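# Four arms move four items onto two cabinet tops

## Task

Set the espresso tamper that has a black handle and the blue square cup onto the top of the open cabinet that arm1 alone can reach, and set the wooden pillar block and the metal door knob onto the top of the open cabinet that arm4 alone can reach. All four must keep the upright orientation they have now, and each must rest with its entire base on its cabinet top. Only the tops of the furniture count as the work area.

## Robot and tools

Robots. Four identical i2rt Big YAM arms, arm1 to arm4. Each has six joints, a five-finger right hand and a wrist camera (arm1_cam_wrist and so on). Two fixed room cameras, room_a and room_b, look on. The feet (base_link, scene frame, metres, quat w,x,y,z; each foot faces its own +x) are: arm1 (+0.275, -1.528, +0.880) q(+0.942, -0.003, +0.001, +0.337); arm2 (-0.543, -0.588, +0.873) q(+0.990, -0.003, +0.001, +0.141); arm3 (-0.308, +0.650, +0.945) q(+0.969, +0.002, +0.001, -0.246); arm4 (+0.580, +1.496, +0.885) q(+0.912, +0.008, +0.001, -0.409). Reach is about 1.07 m from the joint1 axis.

Frame. One shared scene frame, origin on the floor, +z up. The hand point sits 0.045 m ahead of the palm; its +z runs along straight fingers, +y points out of the palm, +x runs across the palm away from the thumb. Printed hand poses may be off, more so at long reach, and a hand often settles a centimetre or more from where it was sent.

move. Arguments arm1, arm2, arm3, arm4 (each optional, one object per arm) and cameras (list of names, or ["all"], or [] for none; omitted means none after an action, all for an empty call). An arm left out gets nothing new. Inside an arm's object:
- joints: absolute goals by name, radians. Ranges: joint1_rad -2.879..2.879 (turn about foot, + counter-clockwise from above); joint2_rad 0..3.141 (shoulder, + raises then swings forward); joint3_rad 0..3.019 (elbow, + opens); joint4_rad -1.692..1.57 (hand pitch, + fingers up); joint5_rad -1.57..1.57 (sideways, + to arm's right); joint6_rad -2.094..2.094 (roll, + clockwise seen from behind). Hand keys hand_little, hand_ring, hand_middle, hand_index, hand_thumb_bend, hand_thumb_turn are unitless -1..1 goals (+1 open/straight, -1 closed; for thumb_turn +1 is beside the palm, -1 opposite the fingers). hand_force_limit (-1..1, about 0 to 10 N at the tip, 15 N for thumb motors) and hand_speed (-0.96..1, full speed from +0.48 up) are settings.
- target: one list of seven numbers [x, y, z, qw, qx, qy, qz], an absolute hand pose in the scene frame, metres. The hand travels a straight line there from its hand_target. With target, joints may only contain the hand_ keys.
- speed: top path speed, 0.002..0.5 m/s (default 0.25; rotation up to twice that in rad/s); only valid with target.
- min_time_s: 0.1..8 s, the shortest duration for that arm's joint motions.
All motions start together; hand paths finish together, paced by the slowest, within 0.5..10 s; no action exceeds 15 s. Paths ignore obstacles and other arms. Unknown keys make a call invalid; out-of-range values get it refused, and a refusal cancels the rest of your calls in that reply.

Results. Per-arm state: joint_positions, hand, hand_target, Joint velocities ("within noise" when still), joint torques (noisy, offset, joints 3 and 4 wrap at ±28 N m), joint_status and hand_status, on_its_own, hand_stopped_by (little, ring, middle, index, thumb_bend, thumb_turn: moving, target, force, stalled, fault) and per-finger load_n (N, positive when pushed open). The line "move" gives done or the worst status per commanded arm. Arms not named appear under "as last shown". "off_target" means resting short and maybe still pushing; "time_out" means the arm kept nearby goals and may move on its own later (send its reported positions to relax it); "not_followed", "joint command not followed" or "pose unreachable" means a collision/self check blocked it. The "pictures" line orders the images, which may lag the state a little.

Other tools. wait {seconds 0..10, cameras}. zoom_image {camera, region [x0,y0,x1,y1] pixels, at most 504 square} on the newest image of that camera. show_instructions shows the reference page. finished_scene {scene: 1} ends for good; the goal must hold without the robots.

Gripping. A finger motor starts only when its goal changes by 0.002 or more and stops at the goal or at the force limit, then locks. Raise the limit and send a tighter goal to squeeze more; send a more open goal to loosen. Use hand_speed -0.94 or slower for gentle grips. With the thumb turned fully across, the hand wraps objects about 0.035 to 0.065 m thick; handles down to about 0.025 m. Start state: force limit 0, speed -0.8. A lost grip shows as loads near 0. A wrist bracket on the little-finger side can snag things.

Cautions. Never let two arms press or strike each other, including closing a hand on another's fingers; the safety check can be late. Do not knock anything off the tops or onto the floor, drop items from height, swing loads fast, or shove fixed things hard. Long pushing, holding or stretching heats motors: MOTOR HOT warns near 85 °C, and at 100 °C the arm goes limp for 30-60 s, with keys reading limit_stop_at_motor_heat (resend them). Loose objects may get nudged occasionally. Time passes while you think, with the last command held.

Each tool is called after "Request:" as name(argument=value, ...), one argument or row to a line, values as JSON.

Reference images:

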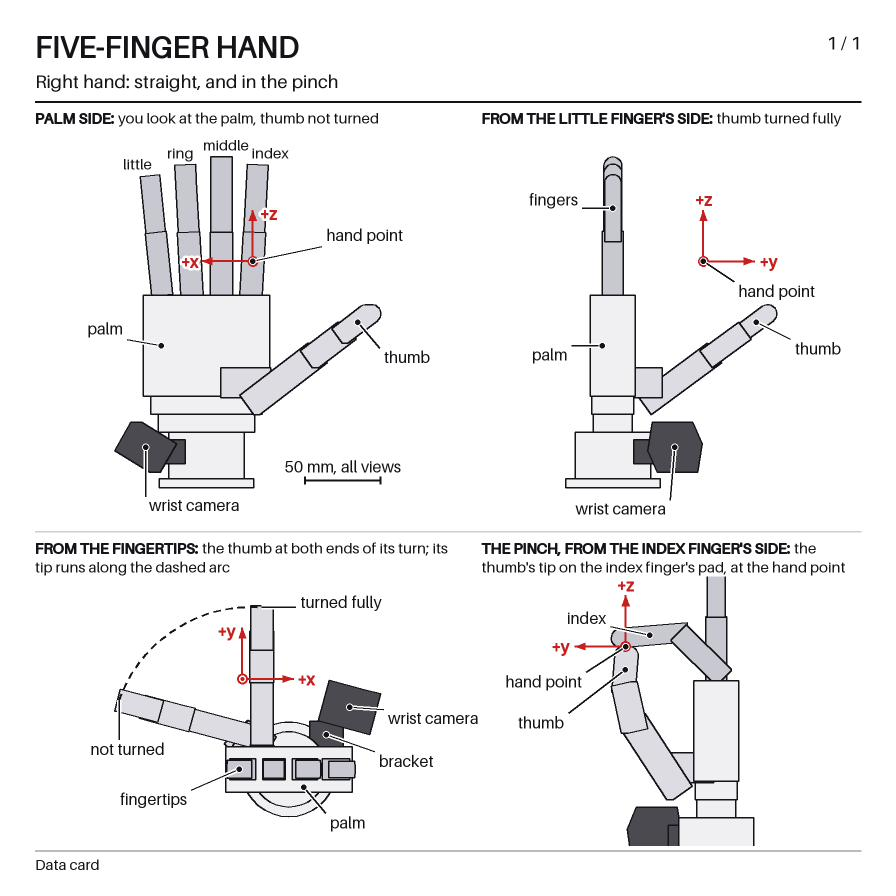

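## Session

Request:
move(
)

Scene clock: 0.00 s.
Joint torques (N m): no reading
Heat: arm1: hottest joint1_rad 29 °C; arm2: hottest joint1_rad 29 °C; arm3: hottest joint3_rad 30 °C; arm4: hottest joint2_rad 29 °C.
Joint velocities: within noise
arm1.joint_positions: joint1_rad=+0.329 joint2_rad=+0.613 joint3_rad=+1.361 joint4_rad=-1.419 joint5_rad=-0.295 joint6_rad=-1.046 hand_little=+1.000 hand_ring=+1.000 hand_middle=+1.000 hand_index=+1.000 hand_thumb_turn=+1.000 hand_thumb_bend=+1.000 hand_force_limit=+0.000 hand_speed=-0.800
arm1.joint_status: not commanded
arm1.hand_stopped_by: target,target,target,target,target,target
arm1.little_load_n: 0.0
arm1.ring_load_n: 0.0
arm1.middle_load_n: 0.0
arm1.index_load_n: 0.0
arm1.thumb_bend_load_n: 0.0
arm1.thumb_turn_load_n: 0.0
arm1.hand: x=+0.3670 y=-1.3375 z=+1.3301 quat_wxyz=(-0.392, +0.850, +0.279, +0.216) (m; scene frame)
arm1.hand_target: x=+0.3671 y=-1.3372 z=+1.3416 quat_wxyz=(-0.400, +0.843, +0.279, +0.225) (m; scene frame)
arm1.hand_status: not commanded
arm2.joint_positions: joint1_rad=-0.545 joint2_rad=+0.526 joint3_rad=+1.335 joint4_rad=-1.486 joint5_rad=+0.048 joint6_rad=-1.152 hand_little=+1.000 hand_ring=+1.000 hand_middle=+1.000 hand_index=+1.000 hand_thumb_turn=+1.000 hand_thumb_bend=+1.000 hand_force_limit=+0.000 hand_speed=-0.800
arm2.joint_status: not commanded
arm2.hand_stopped_by: target,target,target,target,target,target
arm2.little_load_n: 0.0
arm2.ring_load_n: 0.0
arm2.middle_load_n: 0.0
arm2.index_load_n: 0.0
arm2.thumb_bend_load_n: 0.0
arm2.thumb_turn_load_n: 0.0
arm2.hand: x=-0.3950 y=-0.6780 z=+1.3214 quat_wxyz=(-0.009, +0.847, -0.310, +0.433) (m; scene frame)
arm2.hand_target: x=-0.3948 y=-0.6780 z=+1.3323 quat_wxyz=(-0.010, +0.841, -0.308, +0.445) (m; scene frame)
arm2.hand_status: not commanded
arm3.joint_positions: joint1_rad=-0.368 joint2_rad=+0.622 joint3_rad=+1.416 joint4_rad=-1.583 joint5_rad=+0.150 joint6_rad=-1.178 hand_little=+1.000 hand_ring=+1.000 hand_middle=+1.000 hand_index=+1.000 hand_thumb_turn=+1.000 hand_thumb_bend=+1.000 hand_force_limit=+0.000 hand_speed=-0.800
arm3.joint_status: not commanded
arm3.hand_stopped_by: target,target,target,target,target,target
arm3.little_load_n: 0.0
arm3.ring_load_n: 0.0
arm3.middle_load_n: 0.0
arm3.index_load_n: 0.0
arm3.thumb_bend_load_n: 0.0
arm3.thumb_turn_load_n: 0.0
arm3.hand: x=-0.2533 y=+0.4732 z=+1.4023 quat_wxyz=(+0.155, +0.729, -0.566, +0.352) (m; scene frame)
arm3.hand_target: x=-0.2534 y=+0.4732 z=+1.4111 quat_wxyz=(+0.158, +0.725, -0.564, +0.362) (m; scene frame)
arm3.hand_status: not commanded
arm4.joint_positions: joint1_rad=-0.394 joint2_rad=+0.633 joint3_rad=+1.353 joint4_rad=-1.616 joint5_rad=-0.247 joint6_rad=-1.104 hand_little=+1.000 hand_ring=+1.000 hand_middle=+1.000 hand_index=+1.000 hand_thumb_turn=+1.000 hand_thumb_bend=+1.000 hand_force_limit=+0.000 hand_speed=-0.800
arm4.joint_status: not commanded
arm4.hand_stopped_by: target,target,target,target,target,target
arm4.little_load_n: 0.0
arm4.ring_load_n: 0.0
arm4.middle_load_n: 0.0
arm4.index_load_n: 0.0
arm4.thumb_bend_load_n: 0.0
arm4.thumb_turn_load_n: 0.0
arm4.hand: x=+0.6419 y=+1.3308 z=+1.2978 quat_wxyz=(+0.010, +0.647, -0.680, +0.345) (m; scene frame)
arm4.hand_target: x=+0.6422 y=+1.3297 z=+1.3080 quat_wxyz=(+0.015, +0.645, -0.676, +0.357) (m; scene frame)
arm4.hand_status: not commanded
pictures: arm1_cam_wrist, arm2_cam_wrist, arm3_cam_wrist, arm4_cam_wrist, room_a, room_b
Images, in order (width x height): arm1_cam_wrist 672x504, arm2_cam_wrist 672x504, arm3_cam_wrist 672x504, arm4_cam_wrist 672x504, room_a 896x504, room_b 896x504.

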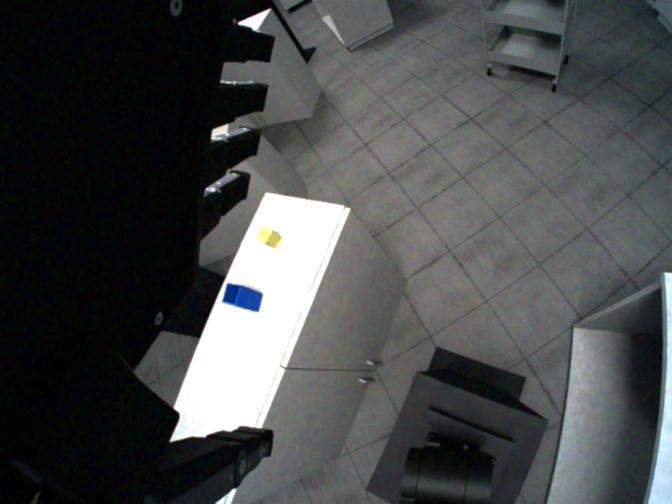

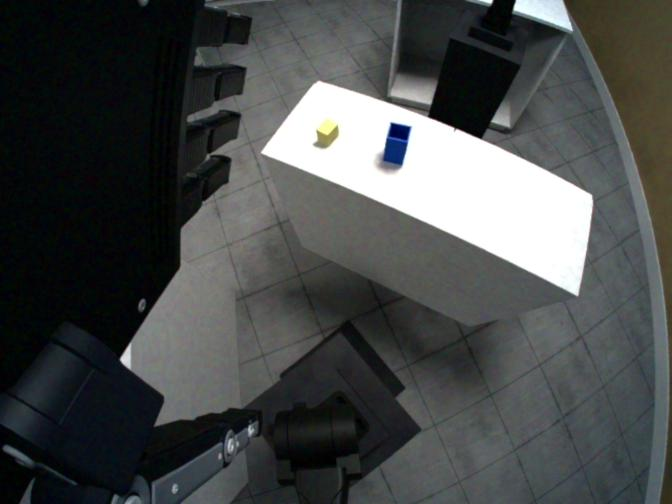

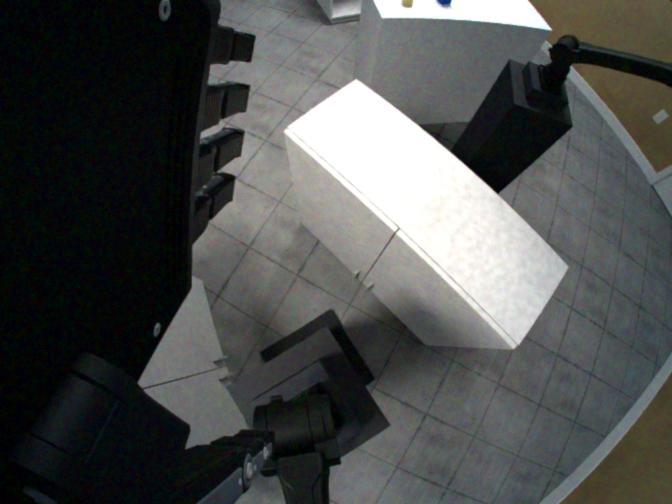

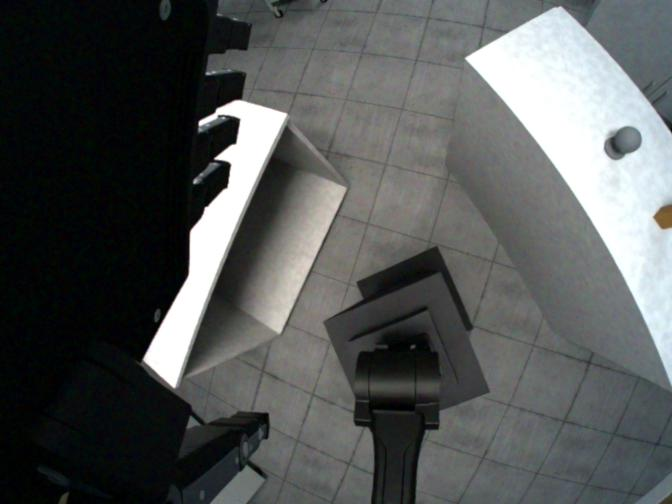

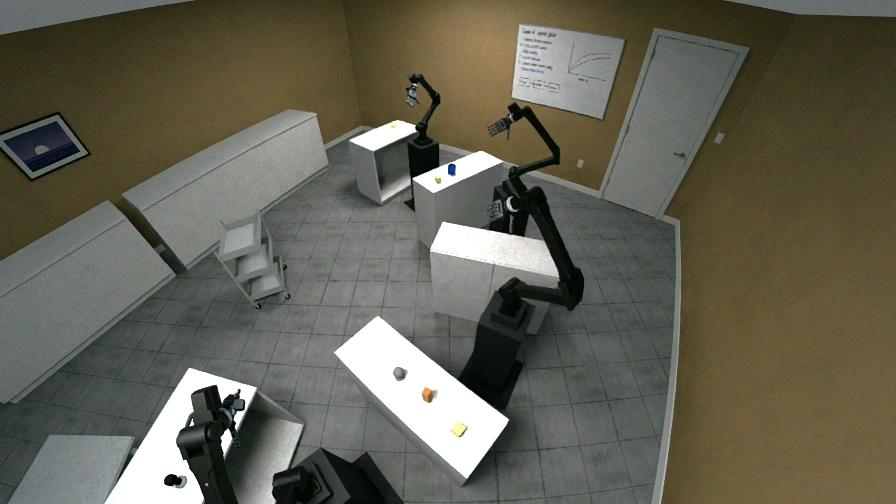

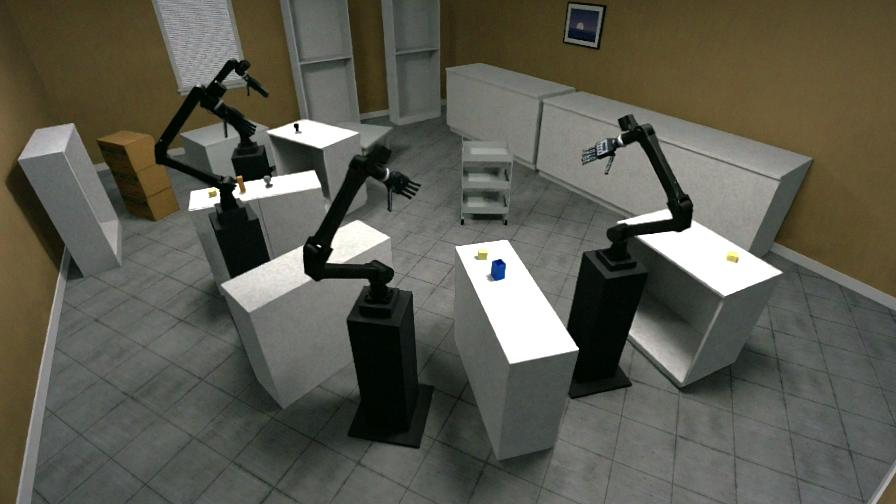

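Request:
zoom_image(
  camera="room_a",
  region=[100, 300, 520, 504],
)

Request:
zoom_image(
  camera="room_a",
  region=[330, 60, 600, 340],
)

Request:
zoom_image(
  camera="room_b",
  region=[140, 50, 500, 300],
)

Request:
zoom_image(
  camera="room_b",
  region=[430, 180, 800, 460],
)

Scaled by 1.200 from the camera's 896x504 image, which has a finer 1280x720 frame.

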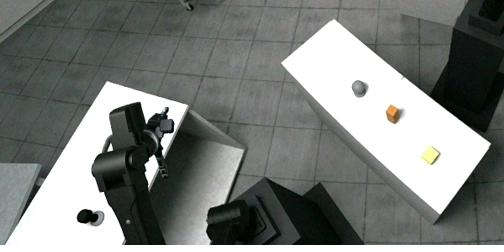

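Scaled by 1.800 from the camera's 896x504 image, which has a finer 1280x720 frame.

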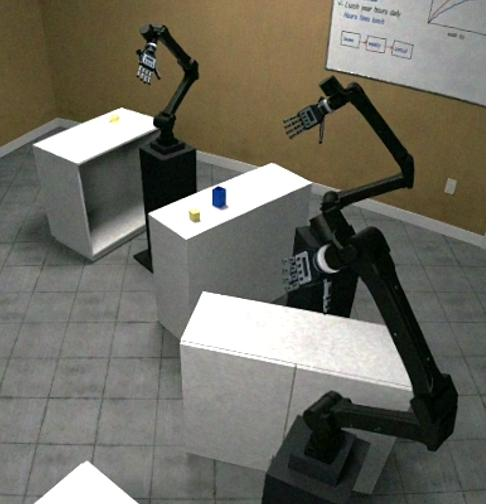

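Scaled by 1.400 from the camera's 896x504 image, which has a finer 1280x720 frame.

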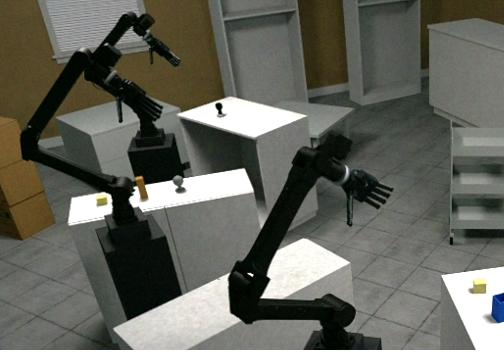

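Scaled by 1.362 from the camera's 896x504 image, which has a finer 1280x720 frame.

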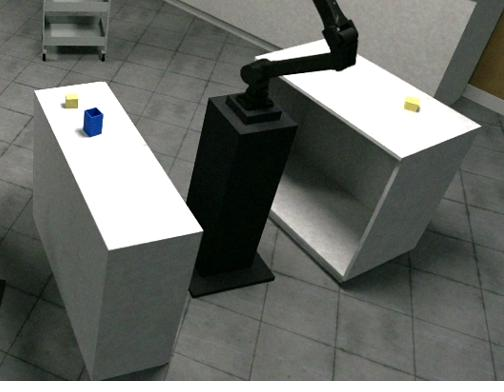

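Request:
move(
  arm4={"joints": {"joint1_rad": 0.9, "hand_thumb_turn": -1, "hand_speed": 0}, "min_time_s": 2},
  arm1={"joints": {"joint1_rad": -0.9, "hand_thumb_turn": -1, "hand_speed": 0}, "min_time_s": 2},
  arm3={"joints": {"joint1_rad": 1.0, "hand_thumb_turn": -1, "hand_speed": 0}, "min_time_s": 2},
  arm2={"joints": {"hand_thumb_turn": -1, "hand_speed": 0}},
  cameras=["arm1_cam_wrist", "arm3_cam_wrist", "arm4_cam_wrist"],
)

Scene clock: 99.23 s.
Joint torques (N m): arm1=[-0.03 2.96 9.55 1.78 -0.09 -0.14] | arm2=[1.2 2.08 7.19 1.5 0.03 -0.05] | arm3=[-1.73 1.32 7.42 1.43 0.14 -0.02] | arm4=[0.79 1.08 7.57 1.22 -0.18 -0.01]
Heat: arm1: hottest joint3_rad 31 °C; arm2: hottest joint3_rad 30 °C; arm3: hottest joint3_rad 38 °C; arm4: hottest joint3_rad 34 °C.
move: arm1 done; arm2 done; arm3 done; arm4 done
Joint velocities: within noise
arm1.joint_positions: joint1_rad=-0.889 joint2_rad=+0.613 joint3_rad=+1.361 joint4_rad=-1.419 joint5_rad=-0.294 joint6_rad=-1.044 hand_little=+1.000 hand_ring=+1.000 hand_middle=+1.000 hand_index=+1.000 hand_thumb_turn=-1.000 hand_thumb_bend=+1.000 hand_force_limit=+0.000 hand_speed=+0.000
arm1.joint_status: all done
arm1.hand_stopped_by: target,target,target,target,target,target
arm1.little_load_n: 0.0
arm1.ring_load_n: 0.0
arm1.middle_load_n: 0.0
arm1.index_load_n: 0.0
arm1.thumb_bend_load_n: 0.0
arm1.thumb_turn_load_n: 0.0
arm1.hand: x=+0.4830 y=-1.5465 z=+1.3312 quat_wxyz=(-0.197, +0.855, -0.257, +0.404) (m; scene frame)
arm1.hand_target: x=+0.4829 y=-1.5487 z=+1.3428 quat_wxyz=(-0.196, +0.849, -0.258, +0.418) (m; scene frame)
arm1.hand_status: not commanded
arm2.joint_positions: joint1_rad=-0.545 joint2_rad=+0.526 joint3_rad=+1.335 joint4_rad=-1.486 joint5_rad=+0.048 joint6_rad=-1.152 hand_little=+1.000 hand_ring=+1.000 hand_middle=+1.000 hand_index=+1.000 hand_thumb_turn=-1.000 hand_thumb_bend=+1.000 hand_force_limit=+0.000 hand_speed=+0.000
arm2.joint_status: all done
arm2.hand_stopped_by: target,target,target,target,target,target
arm2.little_load_n: 0.0
arm2.ring_load_n: 0.0
arm2.middle_load_n: 0.0
arm2.index_load_n: 0.0
arm2.thumb_bend_load_n: 0.0
arm2.thumb_turn_load_n: 0.0
arm2.hand: x=-0.3950 y=-0.6780 z=+1.3214 quat_wxyz=(-0.009, +0.847, -0.310, +0.433) (m; scene frame)
arm2.hand_target: x=-0.3948 y=-0.6780 z=+1.3323 quat_wxyz=(-0.010, +0.841, -0.308, +0.445) (m; scene frame)
arm2.hand_status: not commanded
arm3.joint_positions: joint1_rad=+0.994 joint2_rad=+0.622 joint3_rad=+1.416 joint4_rad=-1.583 joint5_rad=+0.149 joint6_rad=-1.178 hand_little=+1.000 hand_ring=+1.000 hand_middle=+1.000 hand_index=+1.000 hand_thumb_turn=-1.000 hand_thumb_bend=+1.000 hand_force_limit=+0.000 hand_speed=+0.000
arm3.joint_status: all done
arm3.hand_stopped_by: target,target,target,target,target,target
arm3.little_load_n: 0.0
arm3.ring_load_n: 0.0
arm3.middle_load_n: 0.0
arm3.index_load_n: 0.0
arm3.thumb_bend_load_n: 0.0
arm3.thumb_turn_load_n: 0.5
arm3.hand: x=-0.1248 y=+0.6644 z=+1.4027 quat_wxyz=(-0.103, +0.922, +0.019, +0.372) (m; scene frame)
arm3.hand_target: x=-0.1249 y=+0.6652 z=+1.4116 quat_wxyz=(-0.109, +0.918, +0.021, +0.381) (m; scene frame)
arm3.hand_status: not commanded
arm4.joint_positions: joint1_rad=+0.898 joint2_rad=+0.633 joint3_rad=+1.353 joint4_rad=-1.616 joint5_rad=-0.248 joint6_rad=-1.104 hand_little=+1.000 hand_ring=+1.000 hand_middle=+1.000 hand_index=+1.000 hand_thumb_turn=-1.000 hand_thumb_bend=+1.000 hand_force_limit=+0.000 hand_speed=+0.000
arm4.joint_status: all done
arm4.hand_stopped_by: target,target,target,target,target,target
arm4.little_load_n: -0.5
arm4.ring_load_n: 0.0
arm4.middle_load_n: 0.0
arm4.index_load_n: 0.0
arm4.thumb_bend_load_n: 0.0
arm4.thumb_turn_load_n: 0.5
arm4.hand: x=+0.7483 y=+1.5075 z=+1.3009 quat_wxyz=(-0.205, +0.923, -0.153, +0.289) (m; scene frame)
arm4.hand_target: x=+0.7492 y=+1.5078 z=+1.3112 quat_wxyz=(-0.207, +0.919, -0.149, +0.301) (m; scene frame)
arm4.hand_status: not commanded
pictures: arm1_cam_wrist, arm3_cam_wrist, arm4_cam_wrist
Images, in order (width x height): arm1_cam_wrist 672x504, arm3_cam_wrist 672x504, arm4_cam_wrist 672x504.

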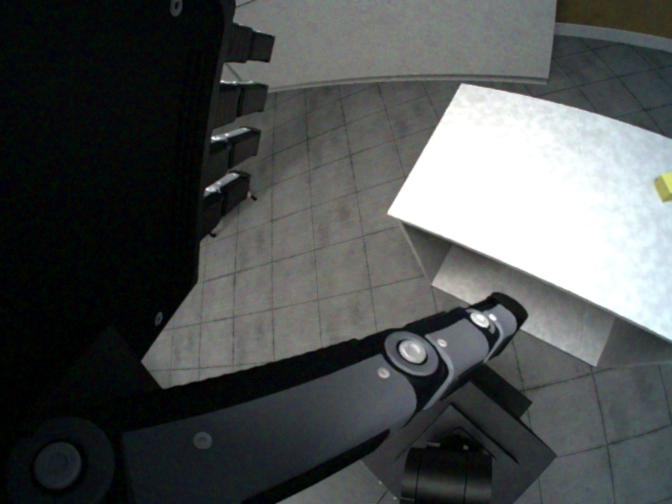

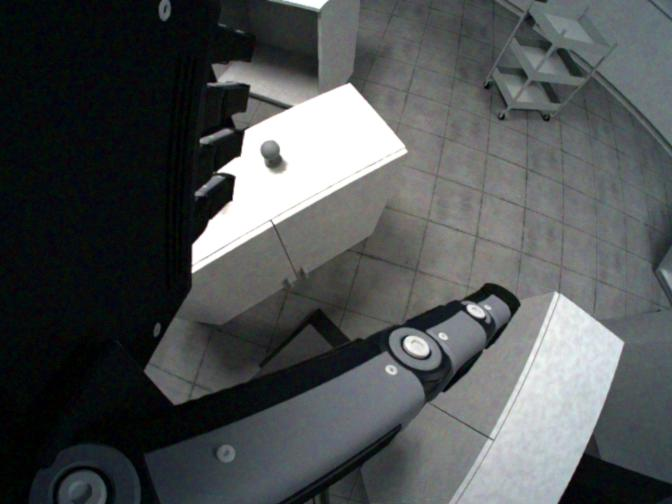

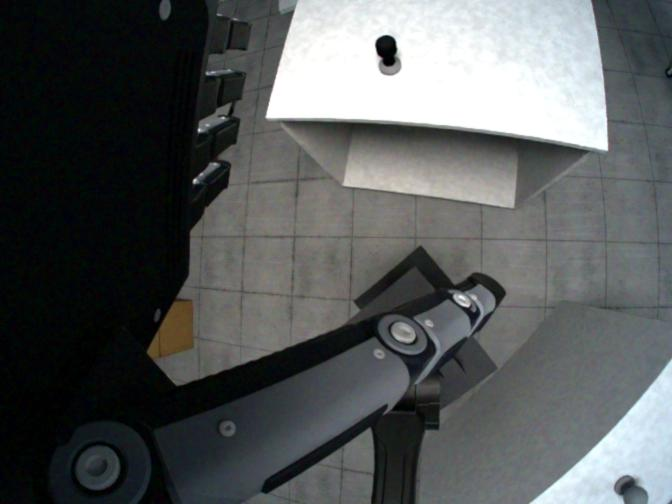

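Request:
zoom_image(
  camera="arm4_cam_wrist",
  region=[340, 10, 440, 90],
)

Request:
zoom_image(
  camera="arm3_cam_wrist",
  region=[180, 80, 340, 220],
)

Scaled by 5.040 from the camera's 672x504 image, which has a finer 960x720 frame.

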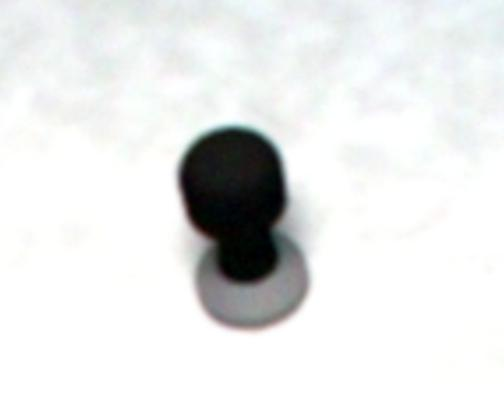

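Scaled by 3.150 from the camera's 672x504 image, which has a finer 960x720 frame.

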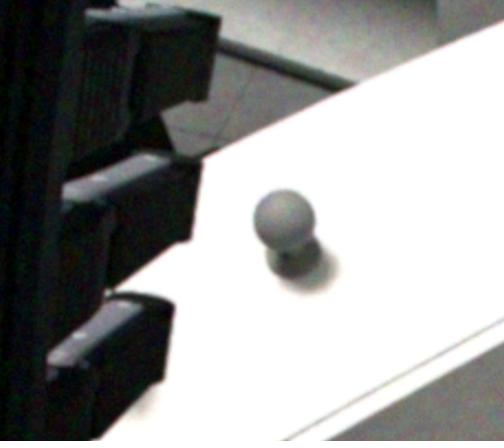

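Request:
move(
  arm4={"target": [1.103, 1.545, 0.935, -0.035, 0.864, 0.060, 0.499], "speed": 0.3},
  arm1={"joints": {"joint1_rad": 1.2}, "min_time_s": 2.5},
  cameras=["arm1_cam_wrist", "arm4_cam_wrist", "room_a"],
)

Scene clock: 170.77 s.
Joint torques (N m): arm1=[2.14 3.08 9.72 1.81 -0.08 -0.14] | arm2=[1.26 2.08 7.19 1.5 0.03 -0.05] | arm3=[-1.9 1.61 7.43 1.52 0.17 -0.02] | arm4=[0.79 -9.47 6.98 2.07 0.05 -0.19]
Heat: arm1: hottest joint3_rad 32 °C; arm2: hottest joint3_rad 31 °C; arm3: hottest joint3_rad 39 °C; arm4: hottest joint3_rad 35 °C.
move: arm1 done; arm4 off_target
Joint velocities: within noise
arm1.joint_positions: joint1_rad=+1.200 joint2_rad=+0.613 joint3_rad=+1.361 joint4_rad=-1.419 joint5_rad=-0.295 joint6_rad=-1.044 hand_little=+1.000 hand_ring=+1.000 hand_middle=+1.000 hand_index=+1.000 hand_thumb_turn=-1.000 hand_thumb_bend=+1.000 hand_force_limit=+0.000 hand_speed=+0.000
arm1.joint_status: all done
arm1.hand_stopped_by: target,target,target,target,target,target
arm1.little_load_n: 0.0
arm1.ring_load_n: 0.0
arm1.middle_load_n: 0.0
arm1.index_load_n: 0.0
arm1.thumb_bend_load_n: 0.0
arm1.thumb_turn_load_n: 0.0
arm1.hand: x=+0.1908 y=-1.3343 z=+1.3301 quat_wxyz=(-0.447, +0.653, +0.610, +0.028) (m; scene frame)
arm1.hand_target: x=+0.1886 y=-1.3350 z=+1.3416 quat_wxyz=(-0.459, +0.644, +0.611, +0.031) (m; scene frame)
arm1.hand_status: not commanded
arm2, arm3: as last shown
arm3.thumb_turn_load_n: 0.0
arm4.joint_positions: joint1_rad=+1.079 joint2_rad=+1.557 joint3_rad=+0.591 joint4_rad=+0.356 joint5_rad=+0.091 joint6_rad=-1.511 hand_little=+1.000 hand_ring=+1.000 hand_middle=+1.000 hand_index=+1.000 hand_thumb_turn=-1.000 hand_thumb_bend=+1.000 hand_force_limit=+0.000 hand_speed=+0.000
arm4.joint_status: not commanded
arm4.hand_stopped_by: target,target,target,target,target,target
arm4.little_load_n: 0.0
arm4.ring_load_n: 0.0
arm4.middle_load_n: 0.0
arm4.index_load_n: 0.0
arm4.thumb_bend_load_n: 0.0
arm4.thumb_turn_load_n: 0.0
arm4.hand: x=+1.0810 y=+1.5373 z=+0.9055 quat_wxyz=(-0.034, +0.883, +0.053, +0.465) (m; scene frame)
arm4.hand_target: x=+1.1010 y=+1.5413 z=+0.9308 quat_wxyz=(-0.035, +0.867, +0.057, +0.494) (m; scene frame)
arm4.hand_status: off_target (0.038 m and 4.5 deg from the pose sent, 0.511 m and 40.2 deg at the start)
pictures: arm1_cam_wrist, arm4_cam_wrist, room_a
Images, in order (width x height): arm1_cam_wrist 672x504, arm4_cam_wrist 672x504, room_a 896x504.

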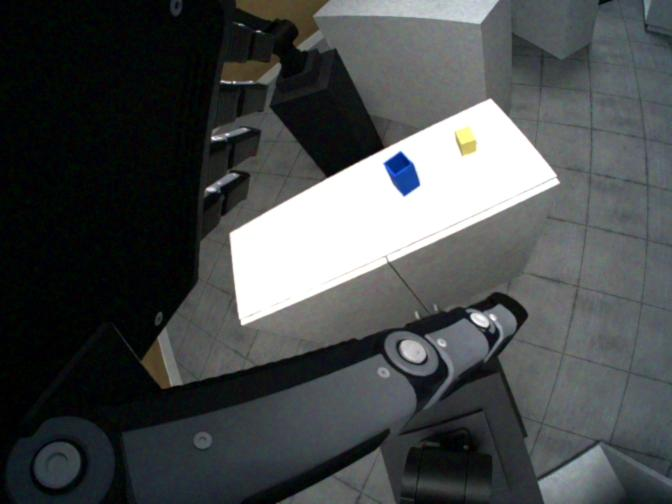

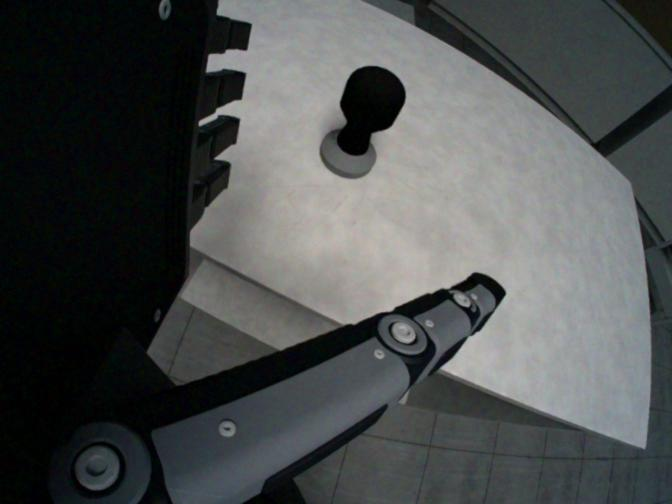

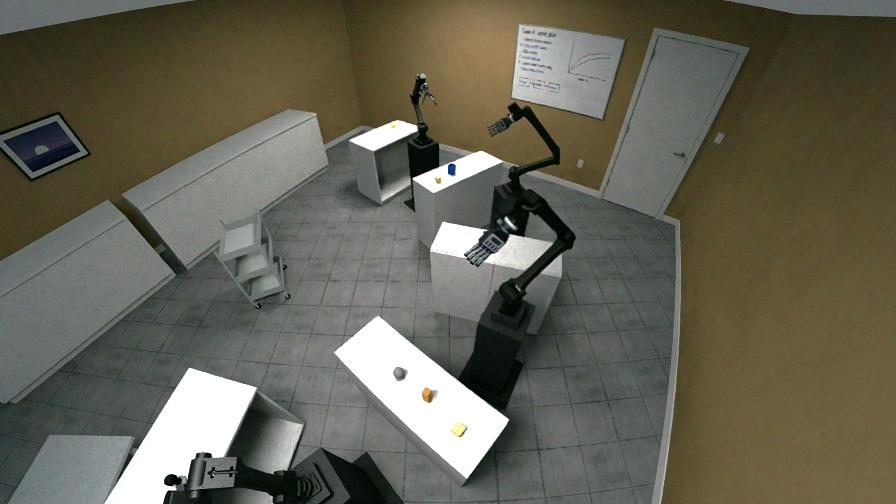

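Request:
zoom_image(
  camera="arm1_cam_wrist",
  region=[360, 130, 450, 210],
)

Request:
move(
  arm4={"target": [1.153, 1.519, 0.927, -0.0315, 0.7975, 0.0417, 0.601], "speed": 0.15},
  cameras=["arm4_cam_wrist"],
)

Scaled by 5.600 from the camera's 672x504 image, which has a finer 960x720 frame.

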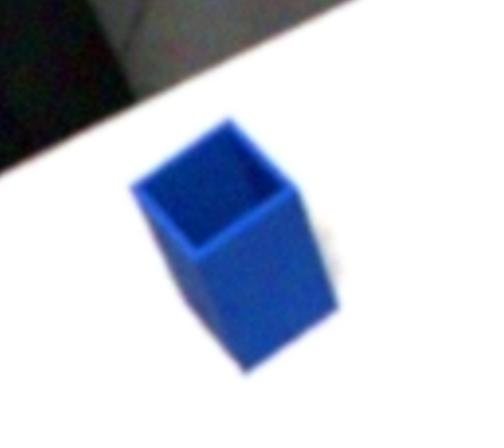

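Scene clock: 201.57 s.
Joint torques (N m): arm1=[1.85 2.08 9.76 1.76 -0.04 -0.18] | arm2=[1.2 2.08 7.19 1.51 0.03 -0.05] | arm3=[-2.02 1.26 7.34 1.52 0.14 -0.02] | arm4=[0.5 -9.41 5.82 2.25 -0.11 -0.21]
Heat: arm1: hottest joint3_rad 33 °C; arm2: hottest joint3_rad 31 °C; arm3: hottest joint3_rad 39 °C; arm4: hottest joint3_rad 35 °C.
move: arm4 off_target
Joint velocities: within noise
arm1, arm2, arm3: as last shown
arm4.joint_positions: joint1_rad=+1.016 joint2_rad=+1.762 joint3_rad=+0.605 joint4_rad=+0.823 joint5_rad=+0.066 joint6_rad=-1.551 hand_little=+1.000 hand_ring=+1.000 hand_middle=+1.000 hand_index=+1.000 hand_thumb_turn=-1.000 hand_thumb_bend=+1.000 hand_force_limit=+0.000 hand_speed=+0.000
arm4.joint_status: not commanded
arm4.hand_stopped_by: target,target,target,target,target,target
arm4.little_load_n: 0.0
arm4.ring_load_n: 0.0
arm4.middle_load_n: 0.0
arm4.index_load_n: 0.0
arm4.thumb_bend_load_n: 0.0
arm4.thumb_turn_load_n: 0.0
arm4.hand: x=+1.1371 y=+1.5185 z=+0.9111 quat_wxyz=(-0.035, +0.812, +0.039, +0.582) (m; scene frame)
arm4.hand_target: x=+1.1527 y=+1.5189 z=+0.9264 quat_wxyz=(-0.032, +0.798, +0.042, +0.601) (m; scene frame)
arm4.hand_status: off_target (0.022 m and 2.8 deg from the pose sent, 0.077 m and 18.5 deg at the start)
pictures: arm4_cam_wrist
Images, in order (width x height): arm4_cam_wrist 672x504.

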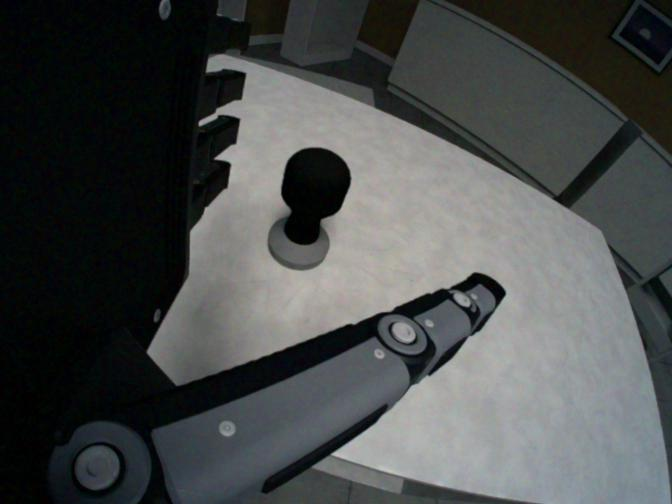

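Request:
move(
  arm4={"target": [1.249, 1.530, 0.8765, -0.0315, 0.7975, 0.0417, 0.601], "speed": 0.1},
  arm1={"target": [0.135, -1.081, 0.90, -0.614, 0.2476, 0.719, 0.2115], "speed": 0.25},
  cameras=["arm4_cam_wrist", "arm1_cam_wrist"],
)

Scene clock: 230.80 s.
Joint torques (N m): arm1=[0.32 -9.52 3.54 2.52 -0.21 -0.16] | arm2=[1.2 2.08 7.19 1.5 0.03 -0.05] | arm3=[-2.02 0.97 7.41 1.48 0.14 0] | arm4=[0.32 -12.34 5.83 1.74 -0.13 -0.2]
Heat: arm1: hottest joint3_rad 33 °C; arm2: hottest joint3_rad 32 °C; arm3: hottest joint3_rad 39 °C; arm4: hottest joint3_rad 33 °C.
move: arm1 off_target; arm4 off_target
Joint velocities: within noise
arm1.joint_positions: joint1_rad=+1.013 joint2_rad=+1.828 joint3_rad=+0.317 joint4_rad=+1.241 joint5_rad=-0.780 joint6_rad=-1.730 hand_little=+1.000 hand_ring=+1.000 hand_middle=+1.000 hand_index=+1.000 hand_thumb_turn=-1.000 hand_thumb_bend=+1.000 hand_force_limit=+0.000 hand_speed=+0.000
arm1.joint_status: not commanded
arm1.hand_stopped_by: target,target,target,target,target,target
arm1.little_load_n: -0.5
arm1.ring_load_n: 0.0
arm1.middle_load_n: 0.0
arm1.index_load_n: 0.0
arm1.thumb_bend_load_n: 0.0
arm1.thumb_turn_load_n: 0.5
arm1.hand: x=+0.1280 y=-1.0939 z=+0.8867 quat_wxyz=(-0.606, +0.258, +0.728, +0.189) (m; scene frame)
arm1.hand_target: x=+0.1329 y=-1.0823 z=+0.8963 quat_wxyz=(-0.612, +0.252, +0.721, +0.205) (m; scene frame)
arm1.hand_status: off_target (0.020 m and 3.1 deg from the pose sent, 0.502 m and 56.5 deg at the start)
arm2, arm3: as last shown
arm2.ring_load_n: 0.5
arm2.thumb_turn_load_n: 0.5
arm4.joint_positions: joint1_rad=+1.007 joint2_rad=+2.039 joint3_rad=+0.893 joint4_rad=+0.830 joint5_rad=+0.055 joint6_rad=-1.554 hand_little=+1.000 hand_ring=+1.000 hand_middle=+1.000 hand_index=+1.000 hand_thumb_turn=-1.000 hand_thumb_bend=+1.000 hand_force_limit=+0.000 hand_speed=+0.000
arm4.joint_status: not commanded
arm4.hand_stopped_by: target,target,target,target,target,target
arm4.little_load_n: 0.0
arm4.ring_load_n: 0.0
arm4.middle_load_n: 0.0
arm4.index_load_n: 0.5
arm4.thumb_bend_load_n: 0.0
arm4.thumb_turn_load_n: 0.5
arm4.hand: x=+1.2356 y=+1.5322 z=+0.8661 quat_wxyz=(-0.036, +0.806, +0.039, +0.589) (m; scene frame)
arm4.hand_target: x=+1.2487 y=+1.5297 z=+0.8753 quat_wxyz=(-0.032, +0.798, +0.042, +0.601) (m; scene frame)
arm4.hand_status: off_target (0.017 m and 1.8 deg from the pose sent, 0.118 m and 2.8 deg at the start)
pictures: arm1_cam_wrist, arm4_cam_wrist
Images, in order (width x height): arm1_cam_wrist 672x504, arm4_cam_wrist 672x504.

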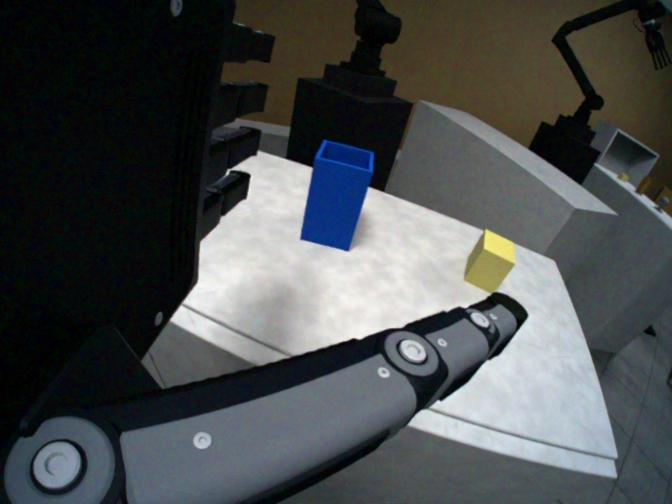

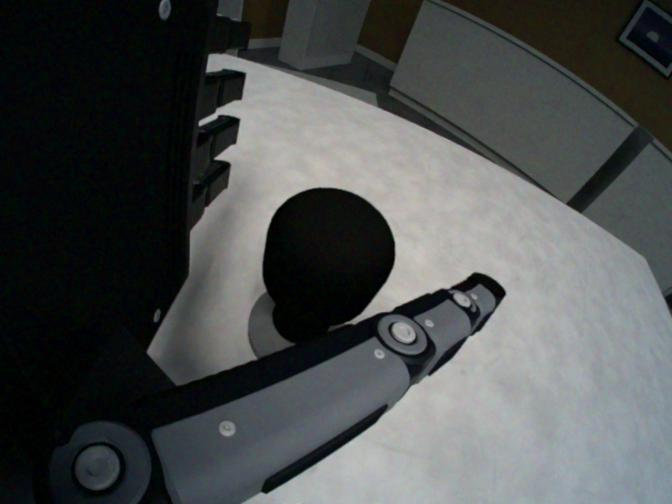

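Request:
move(
  arm4={"target": [1.243, 1.517, 0.876, -0.0315, 0.7975, 0.0417, 0.601], "speed": 0.05},
  arm1={"target": [0.1455, -1.0605, 0.87, -0.614, 0.2476, 0.719, 0.2115], "speed": 0.1},
  cameras=["arm4_cam_wrist", "arm1_cam_wrist"],
)

Scene clock: 259.50 s.
Joint torques (N m): arm1=[-0.26 -9.7 2.58 2.35 -0.22 -0.28] | arm2=[1.26 2.08 7.19 1.51 0.03 -0.05] | arm3=[-1.9 1.55 7.36 1.57 0.15 -0.01] | arm4=[0.5 -13.16 4.11 2.21 -0.13 -0.2]
Heat: arm1: hottest joint3_rad 31 °C; arm2: hottest joint3_rad 32 °C; arm3: hottest joint3_rad 39 °C; arm4: hottest joint3_rad 33 °C.
move: arm1 off_target; arm4 off_target
Joint velocities: within noise
arm1.joint_positions: joint1_rad=+0.964 joint2_rad=+1.968 joint3_rad=+0.389 joint4_rad=+1.324 joint5_rad=-0.823 joint6_rad=-1.730 hand_little=+1.000 hand_ring=+1.000 hand_middle=+1.000 hand_index=+1.000 hand_thumb_turn=-1.000 hand_thumb_bend=+1.000 hand_force_limit=+0.000 hand_speed=+0.000
arm1.joint_status: not commanded
arm1.hand_stopped_by: target,target,target,target,target,target
arm1.little_load_n: 0.0
arm1.ring_load_n: 0.0
arm1.middle_load_n: 0.0
arm1.index_load_n: 0.0
arm1.thumb_bend_load_n: 0.0
arm1.thumb_turn_load_n: 0.5
arm1.hand: x=+0.1403 y=-1.0694 z=+0.8648 quat_wxyz=(-0.612, +0.257, +0.722, +0.195) (m; scene frame)
arm1.hand_target: x=+0.1458 y=-1.0604 z=+0.8704 quat_wxyz=(-0.614, +0.248, +0.719, +0.212) (m; scene frame)
arm1.hand_status: off_target (0.012 m and 2.2 deg from the pose sent, 0.041 m and 3.1 deg at the start)
arm2, arm3: as last shown
arm2.ring_load_n: 0.0
arm2.thumb_turn_load_n: 0.0
arm3.thumb_turn_load_n: 0.5
arm4.joint_positions: joint1_rad=+0.980 joint2_rad=+2.039 joint3_rad=+0.893 joint4_rad=+0.830 joint5_rad=+0.034 joint6_rad=-1.560 hand_little=+1.000 hand_ring=+1.000 hand_middle=+1.000 hand_index=+1.000 hand_thumb_turn=-1.000 hand_thumb_bend=+1.000 hand_force_limit=+0.000 hand_speed=+0.000
arm4.joint_status: not commanded
arm4.hand_stopped_by: target,target,target,target,target,target
arm4.little_load_n: 0.0
arm4.ring_load_n: -0.5
arm4.middle_load_n: 0.0
arm4.index_load_n: 0.0
arm4.thumb_bend_load_n: 0.0
arm4.thumb_turn_load_n: 0.0
arm4.hand: x=+1.2373 y=+1.5192 z=+0.8658 quat_wxyz=(-0.035, +0.807, +0.037, +0.589) (m; scene frame)
arm4.hand_target: x=+1.2429 y=+1.5171 z=+0.8759 quat_wxyz=(-0.032, +0.798, +0.041, +0.601) (m; scene frame)
arm4.hand_status: off_target (0.012 m and 1.9 deg from the pose sent, 0.020 m and 1.8 deg at the start)
pictures: arm1_cam_wrist, arm4_cam_wrist
Images, in order (width x height): arm1_cam_wrist 672x504, arm4_cam_wrist 672x504.

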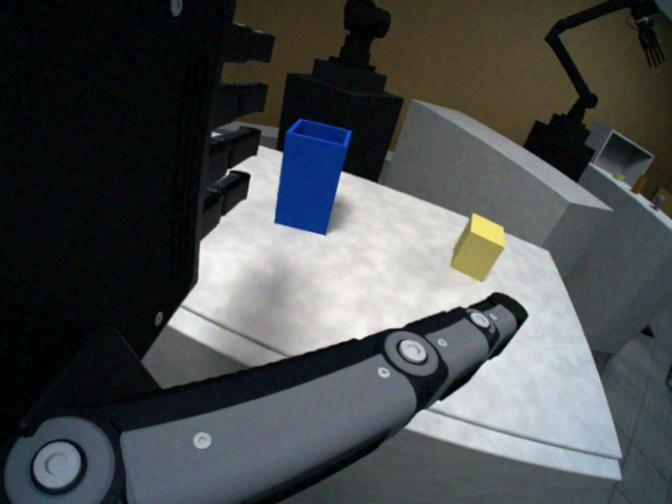

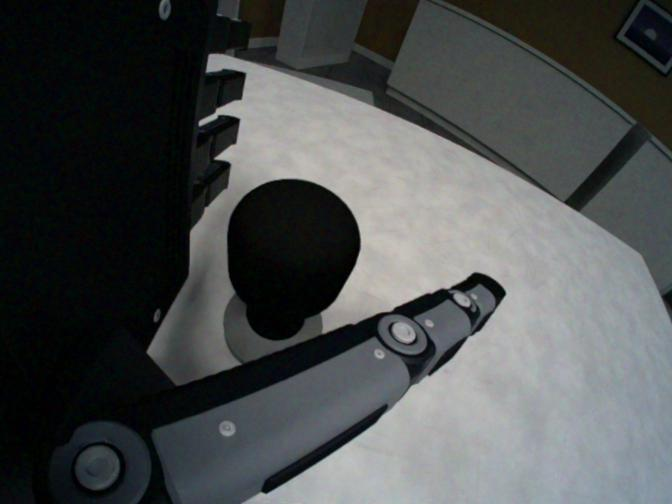

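Request:
move(
  arm4={"target": [1.2335, 1.516, 0.879, -0.0315, 0.7975, 0.0417, 0.601], "speed": 0.05, "joints": {"hand_speed": -0.7, "hand_index": 0.5, "hand_middle": 0.5, "hand_thumb_bend": 0.7}},
  arm1={"target": [0.043, -0.982, 0.853, -0.614, 0.2476, 0.719, 0.2115], "speed": 0.08},
  cameras=["arm4_cam_wrist", "arm1_cam_wrist"],
)

Scene clock: 276.23 s.
Joint torques (N m): arm1=[2.55 -12.4 4.86 1.26 0.1 -0.07] | arm2=[1.26 2.08 7.19 1.51 0.03 -0.05] | arm3=[-2.02 1.61 7.34 1.52 0.15 0] | arm4=[0.62 -14.51 3.62 2.26 -0.1 -0.2]
Heat: arm1: hottest joint3_rad 30 °C; arm2: hottest joint3_rad 32 °C; arm3: hottest joint3_rad 39 °C; arm4: hottest joint3_rad 32 °C.
move: arm1 off_target; arm4 off_target
Joint velocities: within noise
arm1.joint_positions: joint1_rad=+1.169 joint2_rad=+2.072 joint3_rad=+0.653 joint4_rad=+1.235 joint5_rad=-0.592 joint6_rad=-1.698 hand_little=+1.000 hand_ring=+1.000 hand_middle=+1.000 hand_index=+1.000 hand_thumb_turn=-1.000 hand_thumb_bend=+1.000 hand_force_limit=+0.000 hand_speed=+0.000
arm1.joint_status: not commanded
arm1.hand_stopped_by: target,target,target,target,target,target
arm1.little_load_n: 0.0
arm1.ring_load_n: 0.0
arm1.middle_load_n: 0.0
arm1.index_load_n: 0.0
arm1.thumb_bend_load_n: 0.0
arm1.thumb_turn_load_n: 0.0
arm1.hand: x=+0.0586 y=-0.9838 z=+0.8570 quat_wxyz=(-0.610, +0.249, +0.718, +0.224) (m; scene frame)
arm1.hand_target: x=+0.0494 y=-0.9807 z=+0.8510 quat_wxyz=(-0.611, +0.251, +0.719, +0.215) (m; scene frame)
arm1.hand_status: off_target (0.016 m and 1.5 deg from the pose sent, 0.131 m and 2.2 deg at the start)
arm2, arm3: as last shown
arm2.index_load_n: -0.5
arm3.thumb_turn_load_n: 0.0
arm4.joint_positions: joint1_rad=+0.980 joint2_rad=+2.039 joint3_rad=+0.867 joint4_rad=+0.840 joint5_rad=+0.034 joint6_rad=-1.560 hand_little=+1.000 hand_ring=+1.000 hand_middle=+0.500 hand_index=+0.500 hand_thumb_turn=-1.000 hand_thumb_bend=+0.700 hand_force_limit=+0.000 hand_speed=-0.700
arm4.joint_status: all done
arm4.hand_stopped_by: target,target,target,target,target,target
arm4.little_load_n: 0.0
arm4.ring_load_n: 0.0
arm4.middle_load_n: 0.0
arm4.index_load_n: 0.0
arm4.thumb_bend_load_n: 0.0
arm4.thumb_turn_load_n: 0.0
arm4.hand: x=+1.2264 y=+1.5178 z=+0.8577 quat_wxyz=(-0.035, +0.812, +0.037, +0.582) (m; scene frame)
arm4.hand_target: x=+1.2332 y=+1.5160 z=+0.8787 quat_wxyz=(-0.032, +0.798, +0.041, +0.601) (m; scene frame)
arm4.hand_status: off_target (0.023 m and 2.8 deg from the pose sent, 0.014 m and 1.9 deg at the start)
pictures: arm1_cam_wrist, arm4_cam_wrist
Images, in order (width x height): arm1_cam_wrist 672x504, arm4_cam_wrist 672x504.

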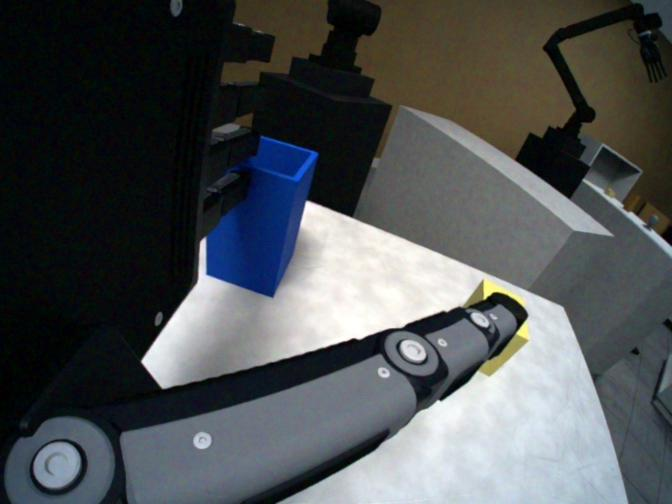

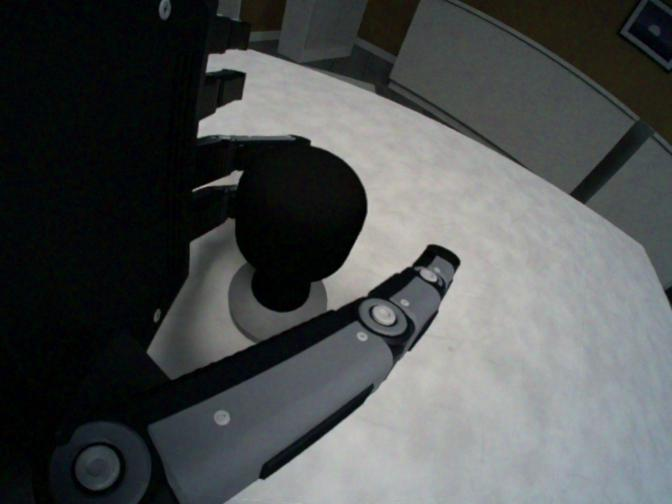

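Request:
move(
  arm4={"target": [1.2335, 1.516, 0.887, -0.0315, 0.7975, 0.0417, 0.601], "speed": 0.05, "joints": {"hand_speed": -0.8, "hand_index": 0.35, "hand_middle": 0.35, "hand_thumb_bend": 0.4}},
  arm1={"target": [0.136, -1.055, 0.885, -0.614, 0.2476, 0.719, 0.2115], "speed": 0.15},
  cameras=["arm4_cam_wrist", "arm1_cam_wrist"],
)

Scene clock: 300.50 s.
Joint torques (N m): arm1=[0.32 -13.04 1.78 2.32 -0.25 -0.36] | arm2=[1.2 2.14 7.17 1.5 0.03 -0.05] | arm3=[-2.2 1.44 7.46 1.47 0.13 -0.01] | arm4=[0.56 -14.86 3.73 1.57 -0.04 -0.21]
Heat: arm1: hottest joint1_rad 29 °C; arm2: hottest joint3_rad 32 °C; arm3: hottest joint3_rad 40 °C; arm4: hottest joint2_rad 32 °C.
move: arm1 off_target; arm4 off_target
Joint velocities: within noise
arm1.joint_positions: joint1_rad=+0.994 joint2_rad=+1.926 joint3_rad=+0.412 joint4_rad=+1.263 joint5_rad=-0.792 joint6_rad=-1.716 hand_little=+1.000 hand_ring=+1.000 hand_middle=+1.000 hand_index=+1.000 hand_thumb_turn=-1.000 hand_thumb_bend=+1.000 hand_force_limit=+0.000 hand_speed=+0.000
arm1.joint_status: not commanded
arm1.hand_stopped_by: target,target,target,target,target,target
arm1.little_load_n: 0.0
arm1.ring_load_n: 0.0
arm1.middle_load_n: 0.0
arm1.index_load_n: 0.0
arm1.thumb_bend_load_n: 0.0
arm1.thumb_turn_load_n: 0.5
arm1.hand: x=+0.1301 y=-1.0595 z=+0.8729 quat_wxyz=(-0.611, +0.260, +0.722, +0.193) (m; scene frame)
arm1.hand_target: x=+0.1344 y=-1.0549 z=+0.8866 quat_wxyz=(-0.615, +0.247, +0.718, +0.212) (m; scene frame)
arm1.hand_status: off_target (0.014 m and 2.6 deg from the pose sent, 0.109 m and 1.5 deg at the start)
arm2, arm3: as last shown
arm2.index_load_n: 0.0
arm4.joint_positions: joint1_rad=+0.980 joint2_rad=+2.024 joint3_rad=+0.867 joint4_rad=+0.838 joint5_rad=+0.032 joint6_rad=-1.560 hand_little=+1.000 hand_ring=+1.000 hand_middle=+0.350 hand_index=+0.350 hand_thumb_turn=-1.000 hand_thumb_bend=+0.400 hand_force_limit=+0.000 hand_speed=-0.800
arm4.joint_status: all done
arm4.hand_stopped_by: target,target,target,target,target,target
arm4.little_load_n: 0.5
arm4.ring_load_n: 0.0
arm4.middle_load_n: 0.0
arm4.index_load_n: 0.0
arm4.thumb_bend_load_n: 0.0
arm4.thumb_turn_load_n: 0.0
arm4.hand: x=+1.2286 y=+1.5182 z=+0.8668 quat_wxyz=(-0.036, +0.807, +0.038, +0.588) (m; scene frame)
arm4.hand_target: x=+1.2337 y=+1.5160 z=+0.8863 quat_wxyz=(-0.031, +0.798, +0.042, +0.600) (m; scene frame)
arm4.hand_status: off_target (0.021 m and 2.0 deg from the pose sent, 0.030 m and 2.8 deg at the start)
pictures: arm1_cam_wrist, arm4_cam_wrist
Images, in order (width x height): arm1_cam_wrist 672x504, arm4_cam_wrist 672x504.

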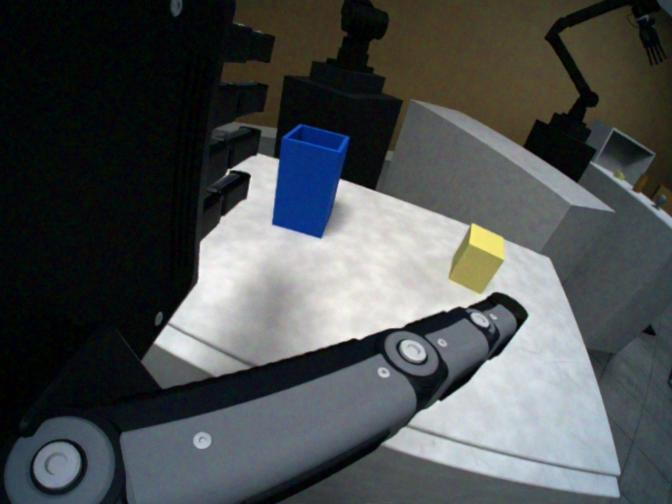

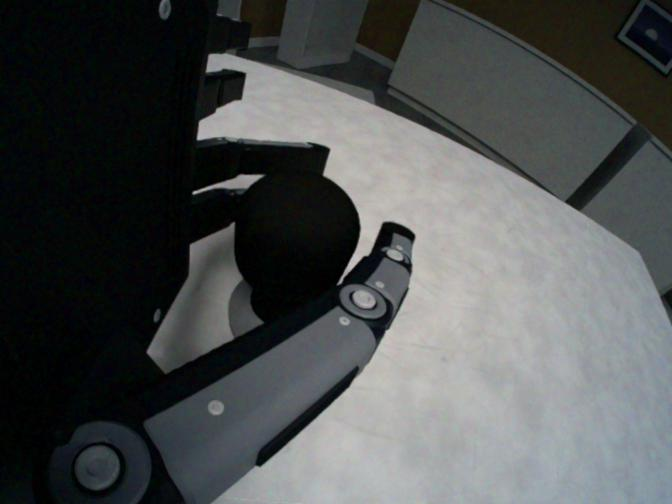

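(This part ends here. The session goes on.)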